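# Move wooden block from bench onto cart floor

## Task

Lift the wooden block from the bench and lay it flat on the cart's floor at the handle end, next to the profiles. The drop flap must stay open, and anything already in place must still be in place at the end. Finish with both grippers empty, released, and withdrawn from the cart, with no part of the robot touching anything, and with the robot upright and not tilted; a fall or lean counts as failure.

## Robot and tools

ROBOT. An RB-Y1: a base with two driven wheels and two rear casters (it cannot strafe), a folding leg and torso, a head with pan and tilt, and two 7-joint arms, each ending in a parallel gripper. The base is 0.58 m wide and extends 0.10 m in front of the drive axle and 0.57 m behind it; spinning in place sweeps a 0.58 m radius. Each wrist carries a camera housing that juts sideways and can collide; with the starting arm pose the robot is up to 0.73 m wide.

FRAMES. Base frame: origin on the floor between the drive wheels, x forward, y left, z up, metres. The chest, left_hand and right_hand lines are in this frame. A hand point sits between the finger pads, 0.03 m back from the tips; the fingers point along the hand's -z and close along its x. Reported hand positions can be off, more so at full reach or under load. base_odometry is in the frame the base had at the scene's start, counts wheel turns only (slip looks like travel), heading in rad, positive to the left.

move. One action per call, built from these keys:
- base: a single velocity command, not a pose. {"x_m_s": forward speed in m/s, magnitude 0.005 to 0.4 or 0, negative backs up; "turn_rad_s": left-positive turn rate, magnitude 0.02 to 1.509 or 0; "for_s": duration 0.1 to 5 s}. Omitted speeds are 0. Distance is roughly speed × for_s, relative to where the base is; acceleration is 0.4 m/s² (turns 0.5 rad/s²), so it coasts up to 1 s (turns 3.1 s) after. If |x_m_s| + 0.27·|turn_rad_s| exceeds 0.4, both are scaled down together.
- joints: a dictionary keyed by joint name, each value an absolute target (rad; grippers in m of pad opening, 0 to 0.1). Torso: torso_squat_rad 0 to 1.2 (larger lowers the chest), torso_shift_rad -0.3 to 0.6 (positive hips forward), torso_pitch_rad -0.2 to 1.4 (positive bows forward), torso_yaw_rad -1.5 to 1.5 (positive left; lift both arms outward 0.2 rad or more first). Combined torso limits: squat+shift ≤ 1.52; squat−shift+pitch ≤ 1.57; shift+0.5·pitch−0.4·squat ≤ 0.7; shift+0.3·pitch−0.5·squat ≤ 0.39. Arms, per side: shoulder_pitch ±2.356 (negative swings forward/up), shoulder_roll left 0 to 3.141 / right -3.141 to 0 (away from body), shoulder_yaw ±2.094, elbow -2.617 to 0.01 (negative bends), forearm_roll ±3.141, wrist_pitch -1.57 to 1.919, hand_roll ±2.705. head_pan_rad ±0.523 (positive left), head_tilt_rad -0.35 to 1.57 (positive down). Names are as in the schema, e.g. left_elbow_rad.
- target: one absolute hand pose: {"side": "left" or "right", "x","y","z": metres in the base frame (-3 to 3), "quat_wxyz": four numbers in the same form the hand lines print}. It may be combined only with min_time_s; it converts to joint angles once, so the hand travels along an arc. Split long moves into steps. It is refused if an earlier move is still running.
- min_time_s: 0.1 to 8 s, the minimum duration of arm, head and torso motions.
- contact_limits: per-gripper current cap, {"left_gripper_m" / "right_gripper_m": 200 to 672.5 mA}; it persists until changed, starting at 672.5.
- cameras: list from head_camera, left_wrist_camera, right_wrist_camera, all; blocking: true (default) waits until everything settles, false returns in about 0.5 s.
To grasp, command an opening at least 0.005 m narrower than the object; off_target on the gripper is then normal.

wait {seconds: 0 to 10} lets time pass and returns early once running moves end. stop brakes all running motion. zoom_image {camera, region [x0,y0,x1,y1] pixels, at most 504 per side} enlarges part of the latest image. finished_scene {scene: current number} closes the scene; call nothing after it. read_manual only gives licence text.

RESULTS. "move" reads done or the worst status. Hand status: reached (within 10 mm and 2°), short (with the error), refused (with reason). Joint words: done; off_target (stopped away, may still push); time_out; contact_stop (torso only); limit_stop_at_<name> (built-in limit or self-collision guard); not_followed (arm command withheld by the arm-clearance check, text "joint command not followed"); torque_fault; limit_stop_at_motor_heat. A stop on one joint halts its whole group (torso, left arm, right arm). on_its_own lists unrequested behaviour. lidar_m: 12 distances in 30° sectors counter-clockwise from straight ahead, from a plane 0.23 m up; "-" means nothing seen. wheel_motors_off is 1 while the wheels are cut off. motor_effort is wheel effort in %, peak in brackets; above about 30 at rest suggests pushing on something. Joint torques, external torques, wrist force/torque (raw, unzeroed) and motor temperatures help detect contact and load. If a call is refused or hit by an uncommanded stop, the remaining calls in that reply are skipped.

AVOID. Arms pressing or striking each other (hard presses end the scene); keep shoulder rolls about 0.5 rad outward when both arms reach forward. Contact torque reaching a joint's load limit (elbow 33.8 N m, wrist joints 23.5, shoulder 65.8) triggers a 10 s full stop. Motors heat when holding loads or straining; 80 °C locks the arm. The base does not stop on contact: driving into furniture spins wheels, shuts the motors for 2 s, or tips the robot if the upper body snags under a table. Heavy loads far forward can topple it. Do not drop the block from height, release anything still moving, slam, or leave the robot leaning.

Each tool is called after "Call:" as name(argument=value, ...), one argument or row to a line, values as JSON.

## Session

Call:
move(
)

Scene clock: 0.00 s.
Joint torques (N m): no reading
External joint torques (N m): no reading
Motor temperatures (°C): left_arm=[30 28 32 36 34 33 38] | right_arm=[34 30 32 30 35 36 34]
Wrist force (N): no reading
Wrist torque (N m): no reading
Wrist force, peak (N): no reading
base_odometry: x=+0.000 y=+0.000 heading=+0.000
lidar_m: 0.75 1.03 1.57 4.58 1.52 1.08 1.02 1.07 1.44 3.60 1.10 0.78
base_status: not commanded
joint_positions: torso_squat_rad=+0.350 torso_shift_rad=+0.000 torso_pitch_rad=+0.000 torso_yaw_rad=+0.000 left_shoulder_pitch_rad=+0.037 left_shoulder_roll_rad=+0.004 left_shoulder_yaw_rad=-0.043 left_elbow_rad=-0.196 left_forearm_roll_rad=-0.014 left_wrist_pitch_rad=+0.002 left_hand_roll_rad=+0.027 left_gripper_m=+0.099 right_shoulder_pitch_rad=-0.040 right_shoulder_roll_rad=-0.021 right_shoulder_yaw_rad=-0.018 right_elbow_rad=-0.235 right_forearm_roll_rad=+0.049 right_wrist_pitch_rad=-0.014 right_hand_roll_rad=+0.035 right_gripper_m=+0.099 head_pan_rad=+0.000 head_tilt_rad=+0.400
joint_status: not commanded
wheel_motors_off: 0
motor_effort: left_wheel=+0 right_wheel=+0
chest: x=-0.2280 y=+0.0001 z=+1.2475 quat_wxyz=(+1.000, +0.000, +0.000, +0.000) (m; base frame)
left_hand: x=-0.1598 y=+0.2200 z=+0.5653 quat_wxyz=(+0.997, +0.000, -0.079, -0.009) (m; base frame)
right_hand: x=-0.0823 y=-0.2360 z=+0.5770 quat_wxyz=(+0.989, -0.016, -0.142, +0.041) (m; base frame)
pictures: head_camera, left_wrist_camera, right_wrist_camera
camera_calibration:
left_wrist_camera: T_world_to_cam=[[0.988724, 0.00955725, 0.149443, 0.0708295], [-0.0605519, -0.88722, 0.457355, -0.0439141], [0.13696, -0.461247, -0.876637, 0.69141], [0, 0, 0, 1]] pos_world=[-0.167385, 0.279272, 0.615616]
right_wrist_camera: T_world_to_cam=[[-0.945892, -0.11441, -0.303643, 0.0691098], [-0.245093, 0.865166, 0.437513, -0.0414065], [0.212646, 0.488261, -0.846394, 0.69334], [0, 0, 0, 1]] pos_world=[-0.0922137, -0.2948, 0.62594]

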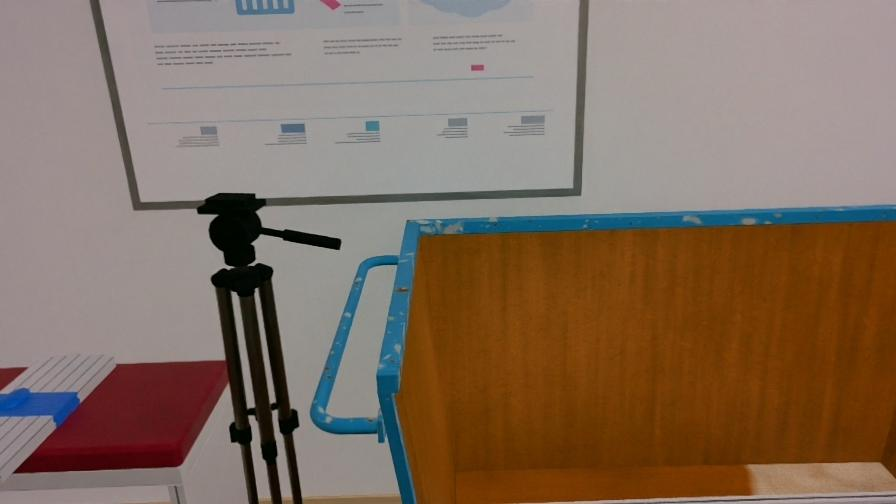

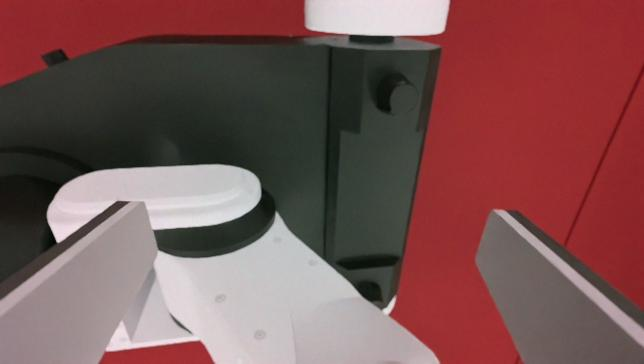

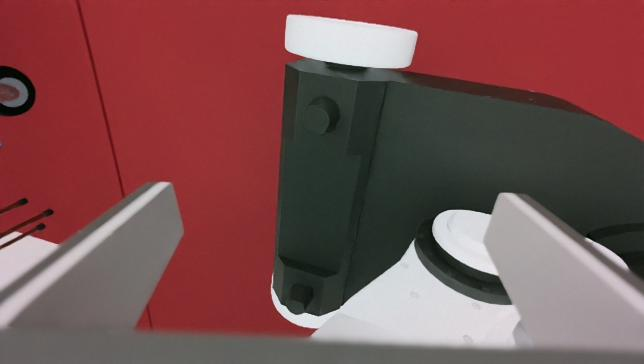

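Call:
move(
  joints={"head_pan_rad": -0.5, "head_tilt_rad": 0.7},
  cameras=["head_camera"],
)

Call:
move(
  joints={"head_pan_rad": 0.0, "head_tilt_rad": 0.9},
  cameras=["head_camera"],
)

Call:
move(
  joints={"head_pan_rad": 0.52, "head_tilt_rad": 0.65},
  cameras=["head_camera"],
)

Scene clock: 2.20 s.
Joint torques (N m): left_arm=[-1.52 -0.97 0.68 -0.42 -0.04 -0.53 0.15] | right_arm=[-3.77 -0.74 -0.77 -1.54 -0.12 -0.59 -0.02]
External joint torques (N m): left_arm=[-0.13 -1.12 0.67 0.14 -0.04 -0.11 0.15] | right_arm=[-0.17 0.38 -0.73 0.09 -0.18 0.01 -0.03]
Wrist force (N): left_arm=[-0.5 1.5 -7.3] | right_arm=[-2.5 0.7 -4.5]
Wrist torque (N m): left_arm=[-0.34 0.13 0.08] | right_arm=[-0.05 -0.11 -0.09]
Wrist force, peak (N): left_arm=[-0.7 1.3 -8.3] | right_arm=[-2.9 1.1 -5.5]
move: done
base_odometry: x=+0.000 y=+0.000 heading=+0.000
lidar_m: 0.73 1.02 1.57 4.57 1.52 1.09 1.02 1.07 1.44 3.61 1.09 0.78
base_status: not commanded
joint_positions: torso_squat_rad=+0.350 torso_shift_rad=+0.000 torso_pitch_rad=+0.000 torso_yaw_rad=+0.000 left_shoulder_pitch_rad=+0.037 left_shoulder_roll_rad=+0.004 left_shoulder_yaw_rad=-0.043 left_elbow_rad=-0.196 left_forearm_roll_rad=-0.014 left_wrist_pitch_rad=+0.002 left_hand_roll_rad=+0.027 left_gripper_m=+0.099 right_shoulder_pitch_rad=-0.040 right_shoulder_roll_rad=-0.021 right_shoulder_yaw_rad=-0.018 right_elbow_rad=-0.235 right_forearm_roll_rad=+0.049 right_wrist_pitch_rad=-0.014 right_hand_roll_rad=+0.035 right_gripper_m=+0.099 head_pan_rad=-0.500 head_tilt_rad=+0.700
joint_status: all done
wheel_motors_off: 0
motor_effort: left_wheel=+0(1) right_wheel=+0(2)
chest: x=-0.2280 y=+0.0001 z=+1.2475 quat_wxyz=(+1.000, +0.000, +0.000, +0.000) (m; base frame)
left_hand: x=-0.1598 y=+0.2200 z=+0.5653 quat_wxyz=(+0.997, +0.000, -0.079, -0.009) (m; base frame)
right_hand: x=-0.0823 y=-0.2360 z=+0.5770 quat_wxyz=(+0.989, -0.016, -0.142, +0.041) (m; base frame)
pictures: head_camera
camera_calibration:
head_camera: T_world_to_cam=[[-0.480297, -0.876541, -0.0314578, -0.054214], [-0.513621, 0.310148, -0.800001, 1.10379], [0.710991, -0.368081, -0.599173, 0.958982], [0, 0, 0, 1]] pos_world=[-0.140939, -0.036874, 1.45592]

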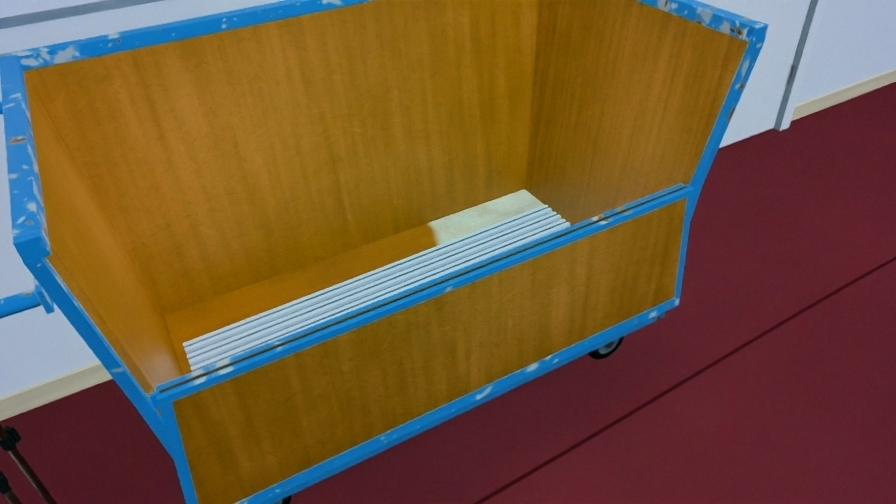

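Scene clock: 3.20 s.
Joint torques (N m): left_arm=[-1.94 -0.64 0.51 -0.52 -0.13 -0.69 -0.1] | right_arm=[-3.53 -0.78 -0.39 -1.36 -0.08 -0.54 0.13]
External joint torques (N m): left_arm=[-0.56 -0.79 0.5 0.04 -0.13 -0.26 -0.09] | right_arm=[0.07 0.33 -0.35 0.28 -0.14 0.05 0.12]
Wrist force (N): left_arm=[0.1 2.2 -7.1] | right_arm=[-2.5 0.7 -5.0]
Wrist torque (N m): left_arm=[-0.41 0.16 0.08] | right_arm=[-0.06 -0.09 -0.11]
Wrist force, peak (N): left_arm=[0.2 1.8 -8.1] | right_arm=[-2.5 1.7 -5.1]
move: done
base_odometry: x=+0.000 y=+0.000 heading=+0.000
lidar_m: 0.74 1.02 1.56 4.57 1.53 1.08 1.02 1.07 1.44 3.63 1.09 0.79
base_status: not commanded
joint_positions: torso_squat_rad=+0.350 torso_shift_rad=+0.000 torso_pitch_rad=+0.000 torso_yaw_rad=+0.000 left_shoulder_pitch_rad=+0.037 left_shoulder_roll_rad=+0.004 left_shoulder_yaw_rad=-0.043 left_elbow_rad=-0.196 left_forearm_roll_rad=-0.014 left_wrist_pitch_rad=+0.002 left_hand_roll_rad=+0.027 left_gripper_m=+0.099 right_shoulder_pitch_rad=-0.040 right_shoulder_roll_rad=-0.021 right_shoulder_yaw_rad=-0.018 right_elbow_rad=-0.235 right_forearm_roll_rad=+0.049 right_wrist_pitch_rad=-0.014 right_hand_roll_rad=+0.035 right_gripper_m=+0.099 head_pan_rad=+0.000 head_tilt_rad=+0.900
joint_status: all done
wheel_motors_off: 0
motor_effort: left_wheel=+0(1) right_wheel=-1(2)
chest: x=-0.2280 y=+0.0001 z=+1.2475 quat_wxyz=(+1.000, +0.000, +0.000, +0.000) (m; base frame)
left_hand: x=-0.1598 y=+0.2200 z=+0.5653 quat_wxyz=(+0.997, +0.000, -0.079, -0.009) (m; base frame)
right_hand: x=-0.0823 y=-0.2360 z=+0.5770 quat_wxyz=(+0.989, -0.016, -0.142, +0.041) (m; base frame)
pictures: head_camera
camera_calibration:
head_camera: T_world_to_cam=[[-0.00752545, -0.999504, -0.0305734, 0.0419166], [-0.746479, 0.0259588, -0.664902, 0.860292], [0.665366, 0.0178187, -0.746305, 1.16253], [0, 0, 0, 1]] pos_world=[-0.131004, -0.00115113, 1.44089]

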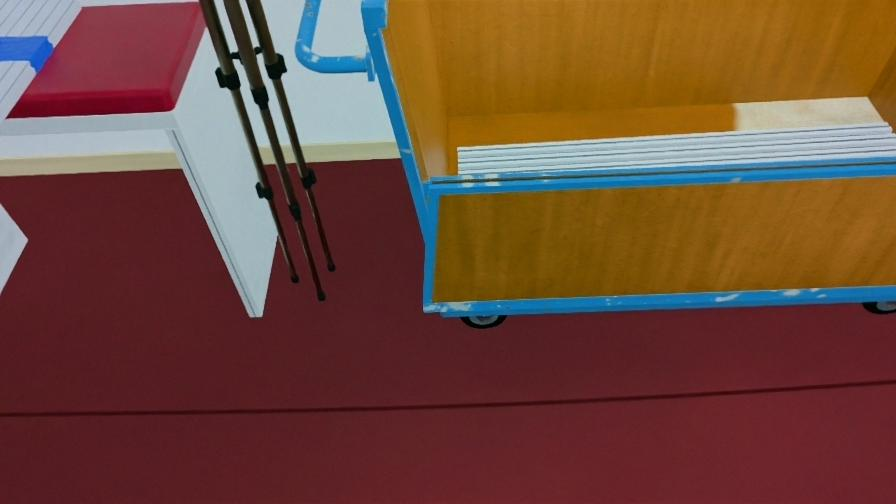

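Scene clock: 4.20 s.
Joint torques (N m): left_arm=[-1.62 -0.83 0.4 -0.43 -0.1 -0.73 -0.05] | right_arm=[-3.41 -0.58 -0.37 -1.58 0 -0.61 -0.02]
External joint torques (N m): left_arm=[-0.24 -0.98 0.38 0.13 -0.1 -0.3 -0.04] | right_arm=[0.18 0.54 -0.33 0.05 -0.06 -0.02 -0.04]
Wrist force (N): left_arm=[-0.5 1.3 -7.6] | right_arm=[-2.6 0.9 -4.9]
Wrist torque (N m): left_arm=[-0.29 0.08 0.11] | right_arm=[-0.07 -0.09 -0.08]
Wrist force, peak (N): left_arm=[-0.5 1.3 -8.1] | right_arm=[-2.9 1.6 -5.1]
move: done
base_odometry: x=+0.000 y=+0.000 heading=+0.000
lidar_m: 0.73 1.03 1.57 4.56 1.51 1.09 1.02 1.07 1.43 3.60 1.11 0.78
base_status: not commanded
joint_positions: torso_squat_rad=+0.350 torso_shift_rad=+0.000 torso_pitch_rad=+0.000 torso_yaw_rad=+0.000 left_shoulder_pitch_rad=+0.037 left_shoulder_roll_rad=+0.004 left_shoulder_yaw_rad=-0.043 left_elbow_rad=-0.196 left_forearm_roll_rad=-0.014 left_wrist_pitch_rad=+0.002 left_hand_roll_rad=+0.027 left_gripper_m=+0.099 right_shoulder_pitch_rad=-0.040 right_shoulder_roll_rad=-0.021 right_shoulder_yaw_rad=-0.018 right_elbow_rad=-0.235 right_forearm_roll_rad=+0.049 right_wrist_pitch_rad=-0.014 right_hand_roll_rad=+0.035 right_gripper_m=+0.099 head_pan_rad=+0.520 head_tilt_rad=+0.650
joint_status: all done
wheel_motors_off: 0
motor_effort: left_wheel=+1(1) right_wheel=+1(2)
chest: x=-0.2280 y=+0.0001 z=+1.2475 quat_wxyz=(+1.000, +0.000, +0.000, +0.000) (m; base frame)
left_hand: x=-0.1598 y=+0.2200 z=+0.5653 quat_wxyz=(+0.997, +0.000, -0.079, -0.009) (m; base frame)
right_hand: x=-0.0823 y=-0.2360 z=+0.5770 quat_wxyz=(+0.989, -0.016, -0.142, +0.041) (m; base frame)
pictures: head_camera
camera_calibration:
head_camera: T_world_to_cam=[[0.496827, -0.867277, -0.0315121, 0.147145], [-0.497899, -0.255109, -0.828864, 1.14888], [0.710816, 0.427492, -0.558562, 0.900037], [0, 0, 0, 1]] pos_world=[-0.140838, 0.035948, 1.45963]

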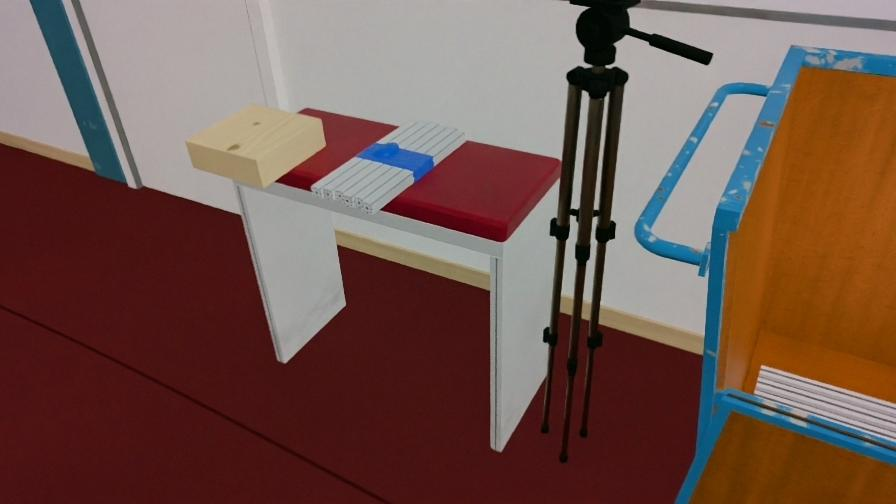

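Call:
move(
  base={"turn_rad_s": 0.886, "for_s": 1.77},
  joints={"head_pan_rad": -0.5, "head_tilt_rad": 0.8, "left_gripper_m": 0.0, "right_gripper_m": 0.0},
)

Call:
move(
  base={"x_m_s": 0.4, "for_s": 3.17},
  cameras=["head_camera"],
)

Call:
move(
  base={"turn_rad_s": -0.886, "for_s": 1.77},
  joints={"head_pan_rad": 0.0, "head_tilt_rad": 0.7},
  cameras=["head_camera"],
)

Scene clock: 36.20 s.
Joint torques (N m): left_arm=[-1.54 -0.7 0.81 -0.57 -0.12 -0.69 -0.07] | right_arm=[-3.31 -0.55 -0.97 -1.29 -0.11 -0.51 -0.13]
External joint torques (N m): left_arm=[-0.16 -0.85 0.8 -0.01 -0.13 -0.26 -0.06] | right_arm=[0.28 0.56 -0.93 0.34 -0.17 0.08 -0.14]
Wrist force (N): left_arm=[-1.2 1.8 -7.7] | right_arm=[-2.7 0.8 -4.3]
Wrist torque (N m): left_arm=[-0.36 0.01 0.08] | right_arm=[-0.03 -0.12 -0.12]
Wrist force, peak (N): left_arm=[0.2 1.5 -8.5] | right_arm=[-2.7 1.6 -5.5]
move: done
base_odometry: x=+0.000 y=+0.000 heading=+1.560
lidar_m: 4.58 1.51 1.07 1.02 1.06 1.42 3.59 1.14 0.80 0.75 1.04 1.57
base_status: done (sent for 1.77 of 1.77 s)
joint_positions: torso_squat_rad=+0.350 torso_shift_rad=+0.000 torso_pitch_rad=+0.000 torso_yaw_rad=+0.000 left_shoulder_pitch_rad=+0.037 left_shoulder_roll_rad=+0.004 left_shoulder_yaw_rad=-0.043 left_elbow_rad=-0.196 left_forearm_roll_rad=-0.014 left_wrist_pitch_rad=+0.002 left_hand_roll_rad=+0.027 left_gripper_m=+0.000 right_shoulder_pitch_rad=-0.040 right_shoulder_roll_rad=-0.021 right_shoulder_yaw_rad=-0.018 right_elbow_rad=-0.235 right_forearm_roll_rad=+0.049 right_wrist_pitch_rad=-0.014 right_hand_roll_rad=+0.035 right_gripper_m=+0.000 head_pan_rad=-0.500 head_tilt_rad=+0.800
joint_status: all done
wheel_motors_off: 0
motor_effort: left_wheel=+5(34) right_wheel=+19(51)
chest: x=-0.2280 y=+0.0001 z=+1.2475 quat_wxyz=(+1.000, +0.000, +0.000, +0.000) (m; base frame)
left_hand: x=-0.1598 y=+0.2200 z=+0.5653 quat_wxyz=(+0.997, +0.000, -0.079, -0.009) (m; base frame)
right_hand: x=-0.0823 y=-0.2360 z=+0.5770 quat_wxyz=(+0.989, -0.016, -0.142, +0.041) (m; base frame)
pictures: none

Scene clock: 40.73 s.
Joint torques (N m): left_arm=[-1.42 -0.85 0.77 -0.48 -0.06 -0.73 0.02] | right_arm=[-2.88 -0.46 -0.72 -1.4 -0.15 -0.5 -0.03]
External joint torques (N m): left_arm=[-0.04 -1 0.76 0.07 -0.06 -0.31 0.03] | right_arm=[0.71 0.66 -0.68 0.23 -0.21 0.1 -0.04]
Wrist force (N): left_arm=[0.1 1.1 -7.1] | right_arm=[-2.7 1.0 -4.8]
Wrist torque (N m): left_arm=[-0.27 0.21 0.11] | right_arm=[-0.10 -0.14 -0.13]
Wrist force, peak (N): left_arm=[-0.1 1.9 -8.3] | right_arm=[-3.3 0.7 -5.2]
move: done
base_odometry: x=+0.013 y=+1.267 heading=+1.561
lidar_m: 4.34 1.57 1.12 1.06 1.10 1.49 3.78 1.40 1.15 0.89 1.51 1.99
base_status: done (sent for 3.17 of 3.17 s)
joint_positions: torso_squat_rad=+0.350 torso_shift_rad=+0.000 torso_pitch_rad=+0.000 torso_yaw_rad=+0.000 left_shoulder_pitch_rad=+0.037 left_shoulder_roll_rad=+0.004 left_shoulder_yaw_rad=-0.043 left_elbow_rad=-0.196 left_forearm_roll_rad=-0.014 left_wrist_pitch_rad=+0.002 left_hand_roll_rad=+0.027 left_gripper_m=+0.000 right_shoulder_pitch_rad=-0.040 right_shoulder_roll_rad=-0.021 right_shoulder_yaw_rad=-0.018 right_elbow_rad=-0.235 right_forearm_roll_rad=+0.049 right_wrist_pitch_rad=-0.014 right_hand_roll_rad=+0.035 right_gripper_m=+0.000 head_pan_rad=-0.500 head_tilt_rad=+0.800
joint_status: not commanded
wheel_motors_off: 0
motor_effort: left_wheel=+16(48) right_wheel=-16(48)
chest: x=-0.2280 y=+0.0001 z=+1.2475 quat_wxyz=(+1.000, +0.000, +0.000, +0.000) (m; base frame)
left_hand: x=-0.1597 y=+0.2200 z=+0.5653 quat_wxyz=(+0.997, +0.000, -0.079, -0.009) (m; base frame)
right_hand: x=-0.0823 y=-0.2360 z=+0.5770 quat_wxyz=(+0.989, -0.016, -0.142, +0.041) (m; base frame)
pictures: head_camera
camera_calibration:
head_camera: T_world_to_cam=[[-0.483027, -0.875051, -0.0311528, -0.0552435], [-0.581195, 0.347024, -0.736062, 0.997347], [0.654902, -0.337432, -0.676197, 1.05889], [0, 0, 0, 1]] pos_world=[-0.140499, -0.0371411, 1.44841]

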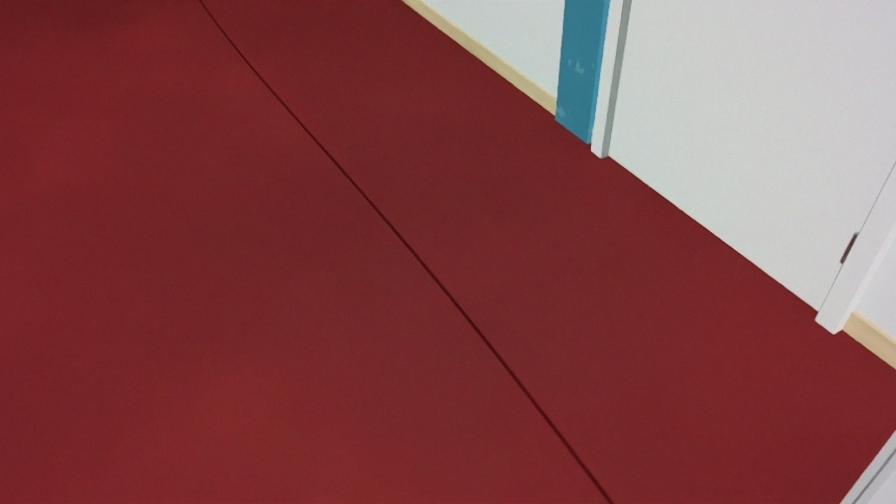

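Scene clock: 44.63 s.
Joint torques (N m): left_arm=[-1.43 -0.48 0.43 -0.6 -0.04 -0.74 -0.03] | right_arm=[-2.93 -0.84 -0.47 -1.18 -0.09 -0.56 0.01]
External joint torques (N m): left_arm=[-0.05 -0.63 0.41 -0.05 -0.05 -0.31 -0.02] | right_arm=[0.66 0.28 -0.43 0.46 -0.16 0.04 0]
Wrist force (N): left_arm=[-0.2 0.6 -7.4] | right_arm=[-2.5 0.8 -4.7]
Wrist torque (N m): left_arm=[-0.18 0.12 0.12] | right_arm=[-0.07 -0.09 -0.09]
Wrist force, peak (N): left_arm=[-0.4 1.8 -8.1] | right_arm=[-3.3 1.0 -5.2]
move: done
base_odometry: x=+0.012 y=+1.266 heading=+0.001
lidar_m: 0.88 1.50 2.00 4.33 1.58 1.11 1.07 1.11 1.48 3.80 1.38 1.12
base_status: done (sent for 1.77 of 1.77 s)
joint_positions: torso_squat_rad=+0.350 torso_shift_rad=+0.000 torso_pitch_rad=+0.000 torso_yaw_rad=+0.000 left_shoulder_pitch_rad=+0.037 left_shoulder_roll_rad=+0.004 left_shoulder_yaw_rad=-0.043 left_elbow_rad=-0.196 left_forearm_roll_rad=-0.014 left_wrist_pitch_rad=+0.002 left_hand_roll_rad=+0.027 left_gripper_m=+0.000 right_shoulder_pitch_rad=-0.040 right_shoulder_roll_rad=-0.021 right_shoulder_yaw_rad=-0.018 right_elbow_rad=-0.235 right_forearm_roll_rad=+0.049 right_wrist_pitch_rad=-0.014 right_hand_roll_rad=+0.035 right_gripper_m=+0.000 head_pan_rad=+0.000 head_tilt_rad=+0.700
joint_status: all done
wheel_motors_off: 0
motor_effort: left_wheel=+22(46) right_wheel=+3(51)
chest: x=-0.2280 y=+0.0001 z=+1.2475 quat_wxyz=(+1.000, +0.000, +0.000, +0.000) (m; base frame)
left_hand: x=-0.1598 y=+0.2201 z=+0.5653 quat_wxyz=(+0.997, +0.000, -0.079, -0.009) (m; base frame)
right_hand: x=-0.0823 y=-0.2360 z=+0.5770 quat_wxyz=(+0.989, -0.016, -0.142, +0.041) (m; base frame)
pictures: head_camera
camera_calibration:
head_camera: T_world_to_cam=[[-0.00130483, -0.999504, -0.0314619, 0.0443843], [-0.59956, 0.0259618, -0.799908, 1.08597], [0.800329, 0.0178195, -0.599297, 0.977558], [0, 0, 0, 1]] pos_world=[-0.131205, -0.00125112, 1.45592]

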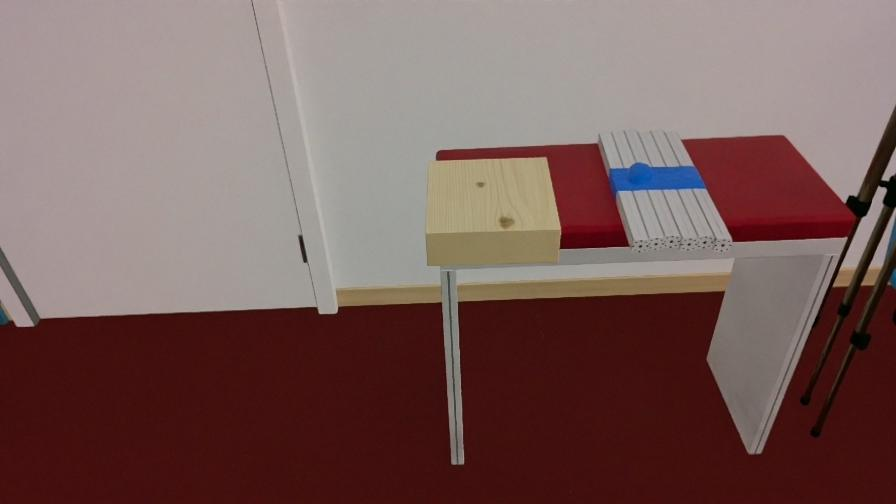

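Call:
move(
  base={"x_m_s": 0.25, "for_s": 2.0},
  joints={"torso_pitch_rad": 0.5, "head_tilt_rad": 0.6, "left_shoulder_roll_rad": 0.25, "right_shoulder_roll_rad": -0.25, "left_elbow_rad": -2.0, "right_elbow_rad": -2.0},
  cameras=["head_camera"],
)

Call:
move(
  target={"side": "left", "x": 0.40, "y": 0.20, "z": 0.95, "quat_wxyz": [0.7071, 0, 0, 0.7071]},
)

Call:
move(
  target={"side": "right", "x": 0.40, "y": -0.30, "z": 0.95, "quat_wxyz": [0.7071, 0, 0, -0.7071]},
  cameras=["all"],
)

Scene clock: 55.27 s.
Joint torques (N m): left_arm=[-1.44 1.98 3 -9.49 0.02 -2.13 -0.02] | right_arm=[-2.28 -4.29 -3.12 -10.52 -0.02 -1.8 -0.05]
External joint torques (N m): left_arm=[0.58 -0.95 0.6 0.82 -0.02 -0.18 0.03] | right_arm=[0.49 -0.47 -0.38 -0.62 -0.23 0.05 -0.1]
Wrist force (N): left_arm=[-5.3 0.7 -2.5] | right_arm=[-6.6 2.3 0.8]
Wrist torque (N m): left_arm=[-0.27 -0.17 0.16] | right_arm=[-0.19 -0.32 -0.14]
Wrist force, peak (N): left_arm=[-0.2 2.0 -8.4] | right_arm=[-7.7 2.4 -1.0]
move: done
base_odometry: x=+0.513 y=+1.267 heading=+0.001
lidar_m: 0.37 1.03 1.36 3.50 2.29 1.64 1.56 1.62 2.18 1.18 0.78 0.93
base_status: done (sent for 2 of 2 s)
joint_positions: torso_squat_rad=+0.350 torso_shift_rad=+0.000 torso_pitch_rad=+0.500 torso_yaw_rad=+0.000 left_shoulder_pitch_rad=+0.037 left_shoulder_roll_rad=+0.250 left_shoulder_yaw_rad=-0.043 left_elbow_rad=-2.000 left_forearm_roll_rad=-0.014 left_wrist_pitch_rad=+0.002 left_hand_roll_rad=+0.027 left_gripper_m=+0.000 right_shoulder_pitch_rad=-0.040 right_shoulder_roll_rad=-0.250 right_shoulder_yaw_rad=-0.018 right_elbow_rad=-2.000 right_forearm_roll_rad=+0.049 right_wrist_pitch_rad=-0.014 right_hand_roll_rad=+0.035 right_gripper_m=+0.000 head_pan_rad=+0.000 head_tilt_rad=+0.600
joint_status: all done
wheel_motors_off: 0
motor_effort: left_wheel=-8(54) right_wheel=+9(50)
chest: x=-0.0796 y=+0.0001 z=+1.2096 quat_wxyz=(+0.969, +0.000, +0.247, +0.000) (m; base frame)
left_hand: x=+0.3239 y=+0.2310 z=+0.9426 quat_wxyz=(+0.741, +0.018, -0.660, -0.118) (m; base frame)
right_hand: x=+0.3514 y=-0.2462 z=+0.9795 quat_wxyz=(+0.702, -0.072, -0.694, +0.147) (m; base frame)
pictures: head_camera
camera_calibration:
head_camera: T_world_to_cam=[[-0.0135407, -0.999502, -0.0285197, 0.0388023], [-0.863728, 0.026062, -0.503285, 0.774219], [0.503777, 0.0178184, -0.86365, 1.11436], [0, 0, 0, 1]] pos_world=[0.107853, -0.00125082, 1.35317]

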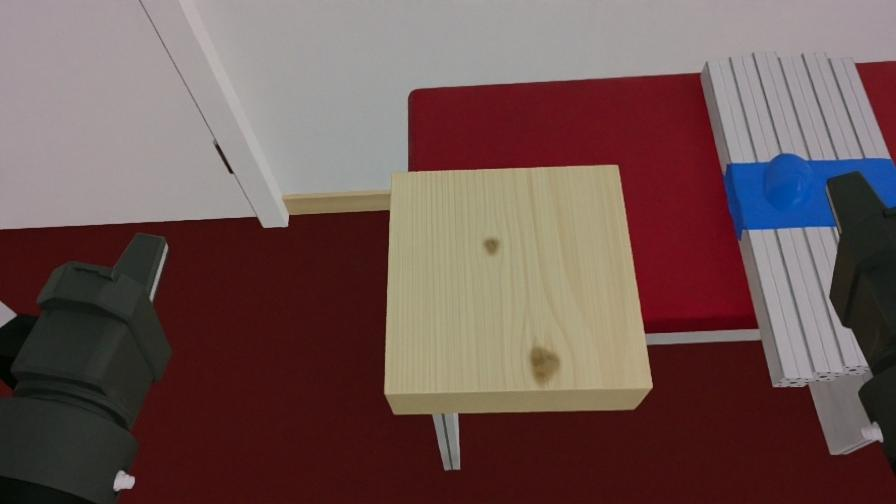

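Scene clock: 57.17 s.
Joint torques (N m): left_arm=[-15.54 2.87 -0.83 -7.13 -0.13 -1.1 -0.41] | right_arm=[-2.21 -4.47 -3.14 -10.68 0.16 -1.77 0.03]
External joint torques (N m): left_arm=[2.24 -0.89 1.26 1.21 -0.15 -0.58 -0.41] | right_arm=[0.56 -0.65 -0.41 -0.78 -0.05 0.08 -0.01]
Wrist force (N): left_arm=[1.0 3.0 -7.7] | right_arm=[-6.5 2.8 0.2]
Wrist torque (N m): left_arm=[-0.37 0.24 0.03] | right_arm=[-0.28 -0.29 -0.14]
Wrist force, peak (N): left_arm=[-0.6 4.4 -7.6] | right_arm=[-7.1 3.3 0.4]
move: short
base_odometry: x=+0.513 y=+1.267 heading=+0.001
lidar_m: 0.38 1.02 1.36 3.50 2.31 1.64 1.56 1.64 2.18 1.17 0.78 0.94
base_status: not commanded
joint_positions: torso_squat_rad=+0.350 torso_shift_rad=+0.000 torso_pitch_rad=+0.500 torso_yaw_rad=+0.000 left_shoulder_pitch_rad=-1.085 left_shoulder_roll_rad=+0.000 left_shoulder_yaw_rad=+0.381 left_elbow_rad=-1.672 left_forearm_roll_rad=-0.235 left_wrist_pitch_rad=+1.919 left_hand_roll_rad=+1.462 left_gripper_m=+0.000 right_shoulder_pitch_rad=-0.040 right_shoulder_roll_rad=-0.250 right_shoulder_yaw_rad=-0.018 right_elbow_rad=-2.000 right_forearm_roll_rad=+0.049 right_wrist_pitch_rad=-0.014 right_hand_roll_rad=+0.035 right_gripper_m=+0.000 head_pan_rad=+0.000 head_tilt_rad=+0.600
joint_status: all done
wheel_motors_off: 0
motor_effort: left_wheel=-8(9) right_wheel=+9(11)
chest: x=-0.0796 y=+0.0001 z=+1.2096 quat_wxyz=(+0.969, +0.000, +0.247, +0.000) (m; base frame)
left_hand: x=+0.4008 y=+0.1999 z=+0.9495 quat_wxyz=(+0.702, -0.071, -0.097, +0.702) (m; base frame)
left_hand_status: short (checked arc, as near as the solve gets, planned for 1.6 s): 1 mm and 13.8 deg off. The place is met; only the turn is off.
right_hand: x=+0.3513 y=-0.2462 z=+0.9795 quat_wxyz=(+0.702, -0.072, -0.694, +0.147) (m; base frame)
pictures: none

Scene clock: 59.20 s.
Joint torques (N m): left_arm=[-16.22 2.56 -1.19 -7.59 -0.19 -0.9 -0.33] | right_arm=[-20.17 -7.58 3.62 -7.15 0.17 -0.16 0.2]
External joint torques (N m): left_arm=[1.56 -1.21 0.9 0.75 -0.21 -0.38 -0.32] | right_arm=[-0.26 0.44 -1.74 -0.45 -0.04 -0.14 0.2]
Wrist force (N): left_arm=[0.6 2.7 -7.4] | right_arm=[-0.6 0.5 -5.3]
Wrist torque (N m): left_arm=[-0.34 0.16 0.05] | right_arm=[-0.02 0.02 -0.01]
Wrist force, peak (N): left_arm=[0.7 3.3 -7.8] | right_arm=[-7.4 2.2 0.0]
move: done
base_odometry: x=+0.513 y=+1.267 heading=+0.001
lidar_m: 0.38 1.02 1.37 3.51 2.30 1.64 1.57 1.62 2.17 1.18 0.78 0.95
base_status: not commanded
joint_positions: torso_squat_rad=+0.350 torso_shift_rad=+0.000 torso_pitch_rad=+0.500 torso_yaw_rad=+0.000 left_shoulder_pitch_rad=-1.085 left_shoulder_roll_rad=+0.000 left_shoulder_yaw_rad=+0.381 left_elbow_rad=-1.672 left_forearm_roll_rad=-0.235 left_wrist_pitch_rad=+1.919 left_hand_roll_rad=+1.462 left_gripper_m=+0.000 right_shoulder_pitch_rad=-1.429 right_shoulder_roll_rad=-0.077 right_shoulder_yaw_rad=-0.984 right_elbow_rad=-1.315 right_forearm_roll_rad=+0.627 right_wrist_pitch_rad=+1.919 right_hand_roll_rad=-1.002 right_gripper_m=+0.000 head_pan_rad=+0.000 head_tilt_rad=+0.600
joint_status: all done
wheel_motors_off: 0
motor_effort: left_wheel=-8(9) right_wheel=+9(12)
chest: x=-0.0797 y=+0.0001 z=+1.2096 quat_wxyz=(+0.969, +0.000, +0.247, +0.000) (m; base frame)
left_hand: x=+0.4007 y=+0.2000 z=+0.9494 quat_wxyz=(+0.702, -0.071, -0.097, +0.702) (m; base frame)
right_hand: x=+0.4000 y=-0.2999 z=+0.9501 quat_wxyz=(+0.707, +0.000, +0.000, -0.707) (m; base frame)
right_hand_status: reached (checked arc, planned for 1.7 s): 0 mm and 0.0 deg off.
pictures: head_camera, left_wrist_camera, right_wrist_camera
camera_calibration:
head_camera: T_world_to_cam=[[-0.013451, -0.999504, -0.0284699, 0.0387236], [-0.863684, 0.0259611, -0.503364, 0.774235], [0.503854, 0.0178183, -0.863605, 1.11434], [0, 0, 0, 1]] pos_world=[0.107753, -0.00125112, 1.35317]
left_wrist_camera: T_world_to_cam=[[-0.0283022, 0.999373, 0.0212621, -0.209285], [0.754499, 0.00740514, 0.656259, -0.897836], [0.65569, 0.0346158, -0.754236, 0.518888], [0, 0, 0, 1]] pos_world=[0.331264, 0.19784, 0.985027]
right_wrist_camera: T_world_to_cam=[[-0.0291577, 0.99922, -0.0266284, 0.335428], [0.860888, 0.0386409, 0.507324, -0.787686], [0.507958, -0.00813171, -0.861344, 0.684954], [0, 0, 0, 1]] pos_world=[0.339962, -0.29916, 0.998525]

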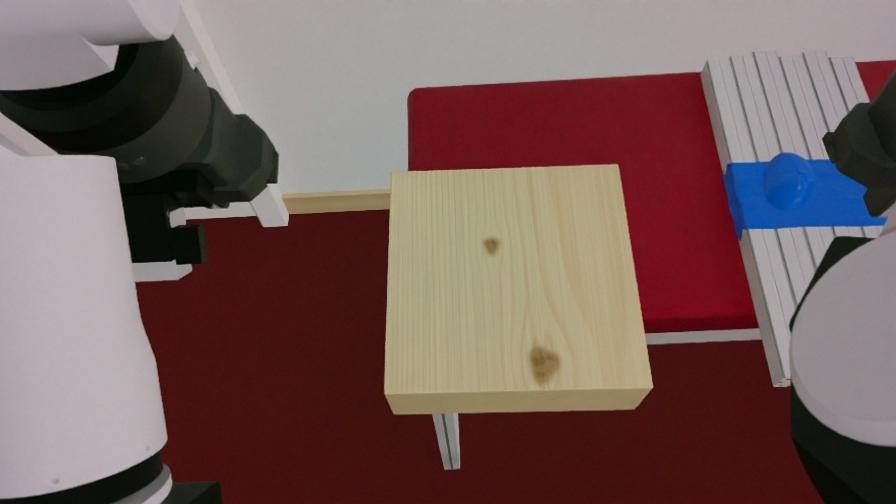

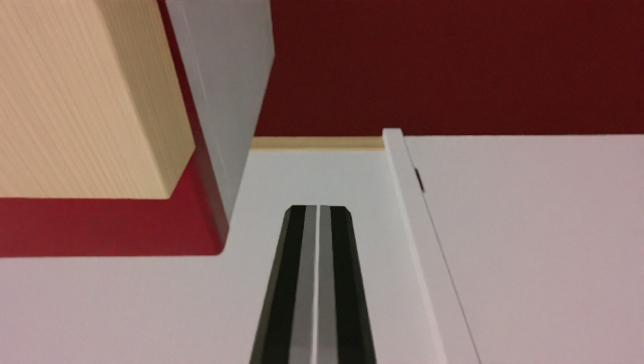

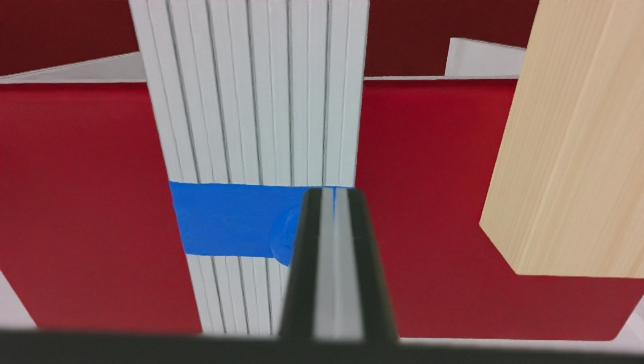

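Call:
move(
  target={"side": "left", "x": 0.41, "y": 0.13, "z": 0.785, "quat_wxyz": [0.7071, 0, 0, 0.7071]},
)

Call:
move(
  target={"side": "right", "x": 0.41, "y": -0.215, "z": 0.86, "quat_wxyz": [0.7071, 0, 0, -0.7071]},
)

Call:
move(
  target={"side": "right", "x": 0.41, "y": -0.21, "z": 0.785, "quat_wxyz": [0.7071, 0, 0, -0.7071]},
  cameras=["all"],
)

Scene clock: 65.40 s.
Joint torques (N m): left_arm=[-19.09 3.34 -0.81 -7.38 0.07 -0.01 0.08] | right_arm=[-20.56 -7.65 3.42 -7.1 0 0.11 0.28]
External joint torques (N m): left_arm=[2.07 -1.04 -0.23 0.86 0 0.04 0.08] | right_arm=[-0.65 0.37 -1.94 -0.39 -0.21 0.12 0.28]
Wrist force (N): left_arm=[1.1 1.7 -7.8] | right_arm=[-0.9 0.8 -5.0]
Wrist torque (N m): left_arm=[-0.32 0.22 0.00] | right_arm=[-0.05 0.02 -0.04]
Wrist force, peak (N): left_arm=[0.7 3.9 -8.1] | right_arm=[-1.0 1.3 -5.7]
move: done
base_odometry: x=+0.513 y=+1.267 heading=+0.001
lidar_m: 0.37 1.03 1.37 3.50 2.31 1.64 1.56 1.63 2.17 1.18 0.78 0.96
base_status: not commanded
joint_positions: torso_squat_rad=+0.350 torso_shift_rad=+0.000 torso_pitch_rad=+0.500 torso_yaw_rad=+0.000 left_shoulder_pitch_rad=-1.341 left_shoulder_roll_rad=+0.087 left_shoulder_yaw_rad=+0.316 left_elbow_rad=-0.560 left_forearm_roll_rad=-0.104 left_wrist_pitch_rad=+1.329 left_hand_roll_rad=+1.734 left_gripper_m=+0.000 right_shoulder_pitch_rad=-1.429 right_shoulder_roll_rad=-0.077 right_shoulder_yaw_rad=-0.984 right_elbow_rad=-1.315 right_forearm_roll_rad=+0.627 right_wrist_pitch_rad=+1.919 right_hand_roll_rad=-1.002 right_gripper_m=+0.000 head_pan_rad=+0.000 head_tilt_rad=+0.600
joint_status: all done
wheel_motors_off: 0
motor_effort: left_wheel=-8(9) right_wheel=+8(10)
chest: x=-0.0797 y=+0.0001 z=+1.2096 quat_wxyz=(+0.969, +0.000, +0.247, +0.000) (m; base frame)
left_hand: x=+0.4096 y=+0.1301 z=+0.7856 quat_wxyz=(+0.707, -0.003, -0.002, +0.707) (m; base frame)
left_hand_status: reached (checked arc, planned for 1.4 s): 1 mm and 0.4 deg off.
right_hand: x=+0.4000 y=-0.2999 z=+0.9501 quat_wxyz=(+0.707, +0.000, +0.000, -0.707) (m; base frame)
pictures: none

Scene clock: 66.30 s.
Joint torques (N m): left_arm=[-19.52 3.14 -1.06 -7.35 0.01 0 0.06] | right_arm=[-20.87 -6.8 3.79 -8.5 0.37 0.27 0.31]
External joint torques (N m): left_arm=[1.63 -1.24 -0.47 0.88 -0.06 0.06 0.06] | right_arm=[-0.96 -1.08 0.04 -0.92 0.16 0.27 0.31]
Wrist force (N): left_arm=[0.9 1.3 -7.8] | right_arm=[-1.2 1.2 -4.8]
Wrist torque (N m): left_arm=[-0.29 0.19 0.00] | right_arm=[-0.11 -0.04 -0.01]
Wrist force, peak (N): left_arm=[0.9 1.3 -8.8] | right_arm=[-2.6 0.5 -6.4]
move: done
base_odometry: x=+0.513 y=+1.267 heading=+0.001
lidar_m: 0.37 1.02 1.34 3.51 2.30 1.63 1.56 1.63 2.19 1.18 0.79 0.95
base_status: not commanded
joint_positions: torso_squat_rad=+0.350 torso_shift_rad=+0.000 torso_pitch_rad=+0.500 torso_yaw_rad=+0.000 left_shoulder_pitch_rad=-1.341 left_shoulder_roll_rad=+0.087 left_shoulder_yaw_rad=+0.316 left_elbow_rad=-0.560 left_forearm_roll_rad=-0.104 left_wrist_pitch_rad=+1.329 left_hand_roll_rad=+1.734 left_gripper_m=+0.000 right_shoulder_pitch_rad=-1.307 right_shoulder_roll_rad=-0.004 right_shoulder_yaw_rad=-0.764 right_elbow_rad=-1.070 right_forearm_roll_rad=+0.442 right_wrist_pitch_rad=+1.674 right_hand_roll_rad=-1.334 right_gripper_m=+0.000 head_pan_rad=+0.000 head_tilt_rad=+0.600
joint_status: all done
wheel_motors_off: 0
motor_effort: left_wheel=-9(9) right_wheel=+7(10)
chest: x=-0.0797 y=+0.0001 z=+1.2096 quat_wxyz=(+0.969, +0.000, +0.247, +0.000) (m; base frame)
left_hand: x=+0.4096 y=+0.1301 z=+0.7856 quat_wxyz=(+0.707, -0.003, -0.002, +0.707) (m; base frame)
right_hand: x=+0.4098 y=-0.2149 z=+0.8598 quat_wxyz=(+0.707, +0.000, +0.000, -0.707) (m; base frame)
right_hand_status: reached (checked arc, planned for 0.6 s): 0 mm and 0.0 deg off.
pictures: none

Scene clock: 67.43 s.
Joint torques (N m): left_arm=[-19.6 3.36 -0.7 -7.53 0.11 0.01 0.08] | right_arm=[-21.95 -6.54 2.64 -7.8 0.14 0.37 -0.04]
External joint torques (N m): left_arm=[1.55 -1.03 -0.11 0.7 0.04 0.07 0.08] | right_arm=[-1.91 -0.33 0.2 -0.58 -0.06 0.37 -0.04]
Wrist force (N): left_arm=[1.1 2.2 -7.8] | right_arm=[-1.2 1.0 -5.4]
Wrist torque (N m): left_arm=[-0.40 0.24 0.02] | right_arm=[-0.07 -0.01 -0.01]
Wrist force, peak (N): left_arm=[1.4 1.7 -8.5] | right_arm=[-2.0 1.4 -6.0]
move: done
base_odometry: x=+0.513 y=+1.267 heading=+0.001
lidar_m: 0.36 1.03 1.34 3.50 2.30 1.64 1.56 1.62 2.18 1.18 0.78 0.94
base_status: not commanded
joint_positions: torso_squat_rad=+0.350 torso_shift_rad=+0.000 torso_pitch_rad=+0.500 torso_yaw_rad=+0.000 left_shoulder_pitch_rad=-1.341 left_shoulder_roll_rad=+0.087 left_shoulder_yaw_rad=+0.316 left_elbow_rad=-0.560 left_forearm_roll_rad=-0.104 left_wrist_pitch_rad=+1.329 left_hand_roll_rad=+1.734 left_gripper_m=+0.000 right_shoulder_pitch_rad=-1.315 right_shoulder_roll_rad=-0.093 right_shoulder_yaw_rad=-0.759 right_elbow_rad=-0.673 right_forearm_roll_rad=+0.397 right_wrist_pitch_rad=+1.358 right_hand_roll_rad=-1.438 right_gripper_m=+0.000 head_pan_rad=+0.000 head_tilt_rad=+0.600
joint_status: all done
wheel_motors_off: 0
motor_effort: left_wheel=-8(9) right_wheel=+8(11)
chest: x=-0.0797 y=+0.0001 z=+1.2096 quat_wxyz=(+0.969, +0.000, +0.247, +0.000) (m; base frame)
left_hand: x=+0.4095 y=+0.1301 z=+0.7856 quat_wxyz=(+0.707, -0.003, -0.002, +0.707) (m; base frame)
right_hand: x=+0.4096 y=-0.2100 z=+0.7849 quat_wxyz=(+0.707, +0.000, +0.000, -0.707) (m; base frame)
right_hand_status: reached (checked arc, planned for 0.7 s): 0 mm and 0.0 deg off.
pictures: head_camera, left_wrist_camera, right_wrist_camera
camera_calibration:
head_camera: T_world_to_cam=[[-0.0135381, -0.999502, -0.0285189, 0.0387995], [-0.863684, 0.0260609, -0.50336, 0.77423], [0.503852, 0.0178167, -0.863606, 1.11434], [0, 0, 0, 1]] pos_world=[0.107753, -0.00125082, 1.35317]
left_wrist_camera: T_world_to_cam=[[-0.0272957, 0.999569, -0.0107763, -0.1109], [0.884427, 0.0291728, 0.465766, -0.702823], [0.46588, 0.0031826, -0.884842, 0.576376], [0, 0, 0, 1]] pos_world=[0.350047, 0.129521, 0.836158]
right_wrist_camera: T_world_to_cam=[[-0.0288384, 0.999246, -0.025983, 0.240835], [0.860896, 0.0380382, 0.507357, -0.715858], [0.507963, -0.00773728, -0.861344, 0.538546], [0, 0, 0, 1]] pos_world=[0.349663, -0.209257, 0.833327]

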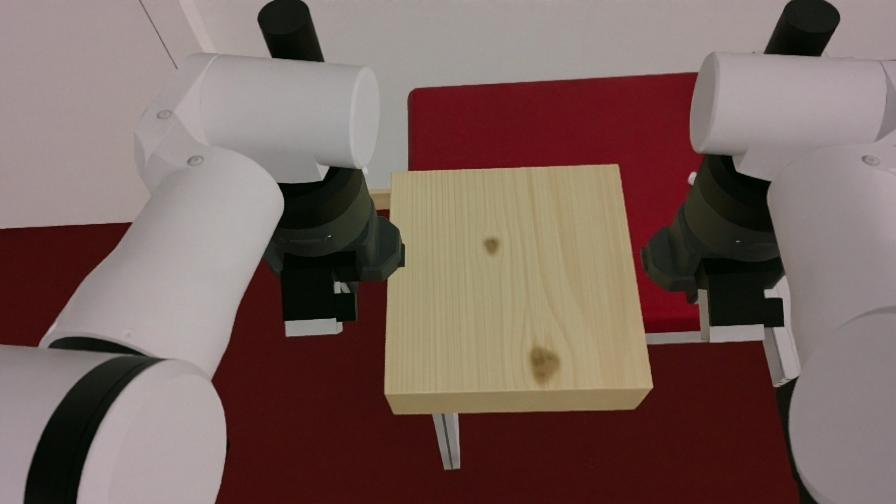

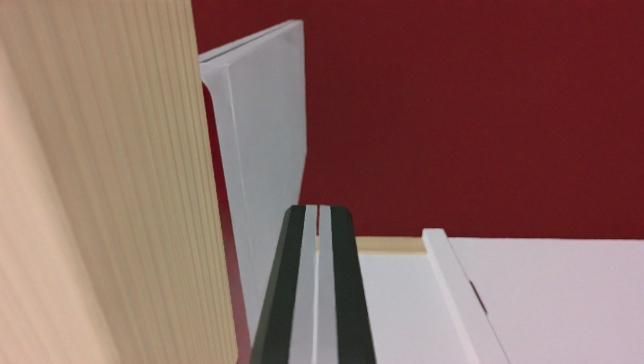

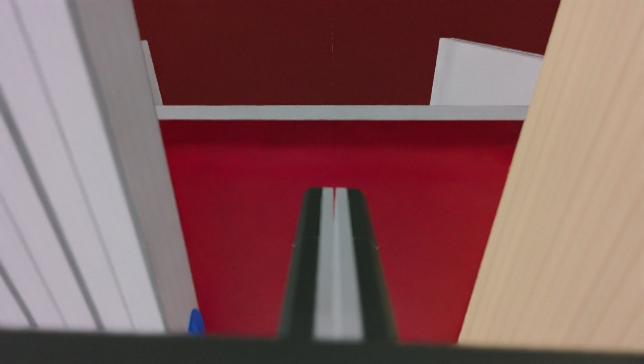

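Call:
move(
  target={"side": "left", "x": 0.41, "y": 0.098, "z": 0.785, "quat_wxyz": [0.7071, 0, 0, 0.7071]},
)

Call:
move(
  target={"side": "right", "x": 0.41, "y": -0.17, "z": 0.785, "quat_wxyz": [0.7071, 0, 0, -0.7071]},
  cameras=["all"],
)

Scene clock: 73.57 s.
Joint torques (N m): left_arm=[-20.12 3.12 -0.69 -6.98 -0.13 -0.26 0.13] | right_arm=[-21.38 -6.38 2.45 -7.89 0.03 0.2 0.03]
External joint torques (N m): left_arm=[1.61 -0.96 -0.22 0.95 -0.2 -0.19 0.13] | right_arm=[-1.34 -0.17 0.01 -0.67 -0.17 0.2 0.03]
Wrist force (N): left_arm=[0.7 1.4 -7.4] | right_arm=[-1.1 1.2 -5.4]
Wrist torque (N m): left_arm=[-0.33 0.17 0.03] | right_arm=[-0.12 -0.01 -0.01]
Wrist force, peak (N): left_arm=[1.0 2.3 -9.2] | right_arm=[-1.6 1.0 -5.7]
move: done
base_odometry: x=+0.513 y=+1.267 heading=+0.001
lidar_m: 0.37 1.02 1.36 3.50 2.30 1.64 1.57 1.64 2.18 1.19 0.77 0.95
base_status: not commanded
joint_positions: torso_squat_rad=+0.350 torso_shift_rad=+0.000 torso_pitch_rad=+0.500 torso_yaw_rad=+0.000 left_shoulder_pitch_rad=-1.438 left_shoulder_roll_rad=+0.062 left_shoulder_yaw_rad=+0.307 left_elbow_rad=-0.389 left_forearm_roll_rad=-0.116 left_wrist_pitch_rad=+1.243 left_hand_roll_rad=+1.808 left_gripper_m=+0.000 right_shoulder_pitch_rad=-1.316 right_shoulder_roll_rad=-0.093 right_shoulder_yaw_rad=-0.759 right_elbow_rad=-0.673 right_forearm_roll_rad=+0.397 right_wrist_pitch_rad=+1.358 right_hand_roll_rad=-1.438 right_gripper_m=+0.000 head_pan_rad=+0.000 head_tilt_rad=+0.600
joint_status: all done
wheel_motors_off: 0
motor_effort: left_wheel=-8(9) right_wheel=+8(11)
chest: x=-0.0797 y=+0.0001 z=+1.2096 quat_wxyz=(+0.969, +0.000, +0.247, +0.000) (m; base frame)
left_hand: x=+0.4095 y=+0.0981 z=+0.7856 quat_wxyz=(+0.707, -0.005, -0.003, +0.707) (m; base frame)
left_hand_status: reached (checked arc, planned for 0.5 s): 1 mm and 0.7 deg off.
right_hand: x=+0.4097 y=-0.2100 z=+0.7850 quat_wxyz=(+0.707, +0.000, +0.000, -0.707) (m; base frame)
pictures: none

Scene clock: 74.50 s.
Joint torques (N m): left_arm=[-19.65 2.96 -0.69 -7.13 -0.05 -0.35 0.19] | right_arm=[-20.91 -5.81 2.34 -7.44 0.31 0.09 0.1]
External joint torques (N m): left_arm=[2.08 -1.12 -0.21 0.8 -0.12 -0.28 0.19] | right_arm=[-0.51 -0.69 -0.12 -0.37 0.12 0.09 0.1]
Wrist force (N): left_arm=[1.1 0.6 -8.0] | right_arm=[-1.2 0.5 -5.6]
Wrist torque (N m): left_arm=[-0.20 0.17 -0.02] | right_arm=[-0.04 -0.06 -0.01]
Wrist force, peak (N): left_arm=[1.6 1.1 -8.3] | right_arm=[-3.4 0.4 -5.8]
move: done
base_odometry: x=+0.513 y=+1.267 heading=+0.001
lidar_m: 0.37 1.02 1.35 3.49 2.30 1.64 1.57 1.63 2.18 1.17 0.79 0.94
base_status: not commanded
joint_positions: torso_squat_rad=+0.350 torso_shift_rad=+0.000 torso_pitch_rad=+0.500 torso_yaw_rad=+0.000 left_shoulder_pitch_rad=-1.438 left_shoulder_roll_rad=+0.062 left_shoulder_yaw_rad=+0.307 left_elbow_rad=-0.389 left_forearm_roll_rad=-0.116 left_wrist_pitch_rad=+1.243 left_hand_roll_rad=+1.808 left_gripper_m=+0.000 right_shoulder_pitch_rad=-1.350 right_shoulder_roll_rad=-0.039 right_shoulder_yaw_rad=-0.735 right_elbow_rad=-0.631 right_forearm_roll_rad=+0.428 right_wrist_pitch_rad=+1.337 right_hand_roll_rad=-1.526 right_gripper_m=+0.000 head_pan_rad=+0.000 head_tilt_rad=+0.600
joint_status: all done
wheel_motors_off: 0
motor_effort: left_wheel=-8(10) right_wheel=+10(12)
chest: x=-0.0797 y=+0.0001 z=+1.2096 quat_wxyz=(+0.969, +0.000, +0.247, +0.000) (m; base frame)
left_hand: x=+0.4095 y=+0.0981 z=+0.7856 quat_wxyz=(+0.707, -0.005, -0.003, +0.707) (m; base frame)
right_hand: x=+0.4098 y=-0.1698 z=+0.7850 quat_wxyz=(+0.707, +0.000, +0.000, -0.707) (m; base frame)
right_hand_status: reached (checked arc, planned for 0.3 s): 0 mm and 0.1 deg off.
pictures: head_camera, left_wrist_camera, right_wrist_camera
camera_calibration:
head_camera: T_world_to_cam=[[-0.013451, -0.999504, -0.0284699, 0.0387265], [-0.863684, 0.0259611, -0.503364, 0.774286], [0.503854, 0.0178183, -0.863605, 1.11442], [0, 0, 0, 1]] pos_world=[0.107753, -0.00125112, 1.35327]
left_wrist_camera: T_world_to_cam=[[-0.0272056, 0.999553, -0.0124303, -0.077766], [0.882879, 0.0298581, 0.46865, -0.703613], [0.468811, 0.00177543, -0.883297, 0.574306], [0, 0, 0, 1]] pos_world=[0.349849, 0.0977201, 0.836063]
right_wrist_camera: T_world_to_cam=[[-0.0290748, 0.999245, -0.0257733, 0.200578], [0.860888, 0.0381354, 0.507364, -0.71751], [0.507963, -0.00743642, -0.861347, 0.538946], [0, 0, 0, 1]] pos_world=[0.349762, -0.169056, 0.833428]

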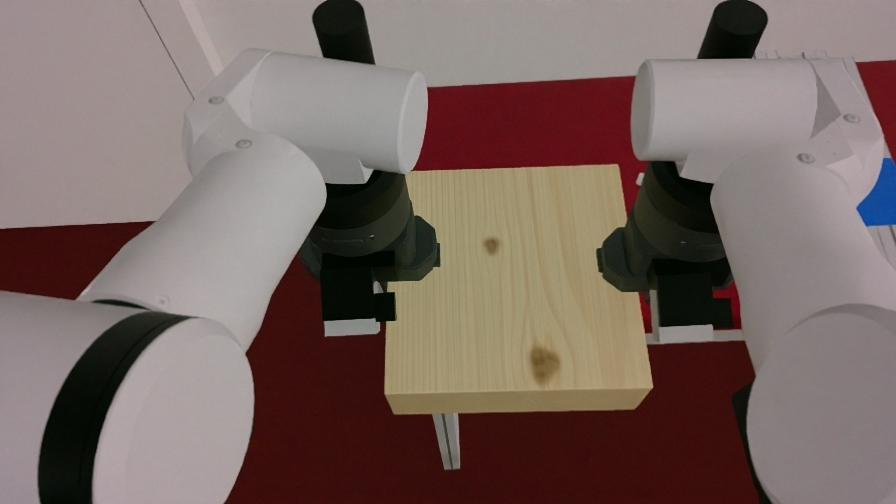

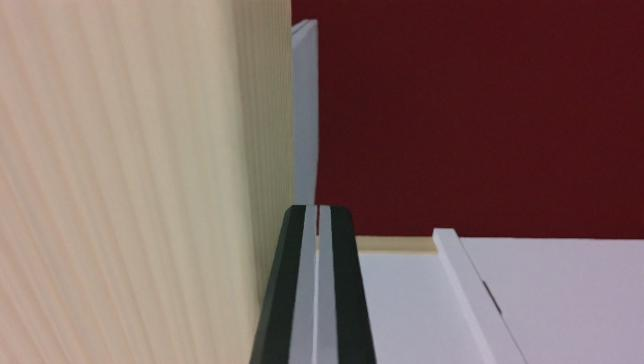

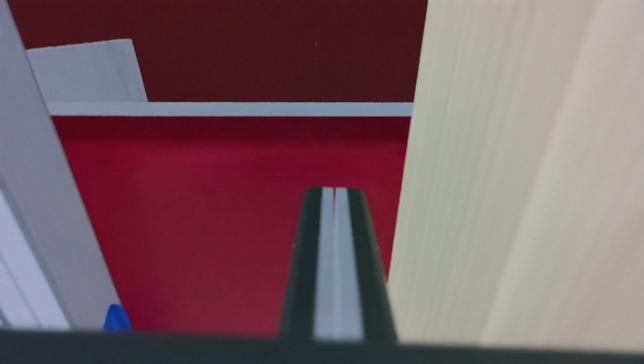

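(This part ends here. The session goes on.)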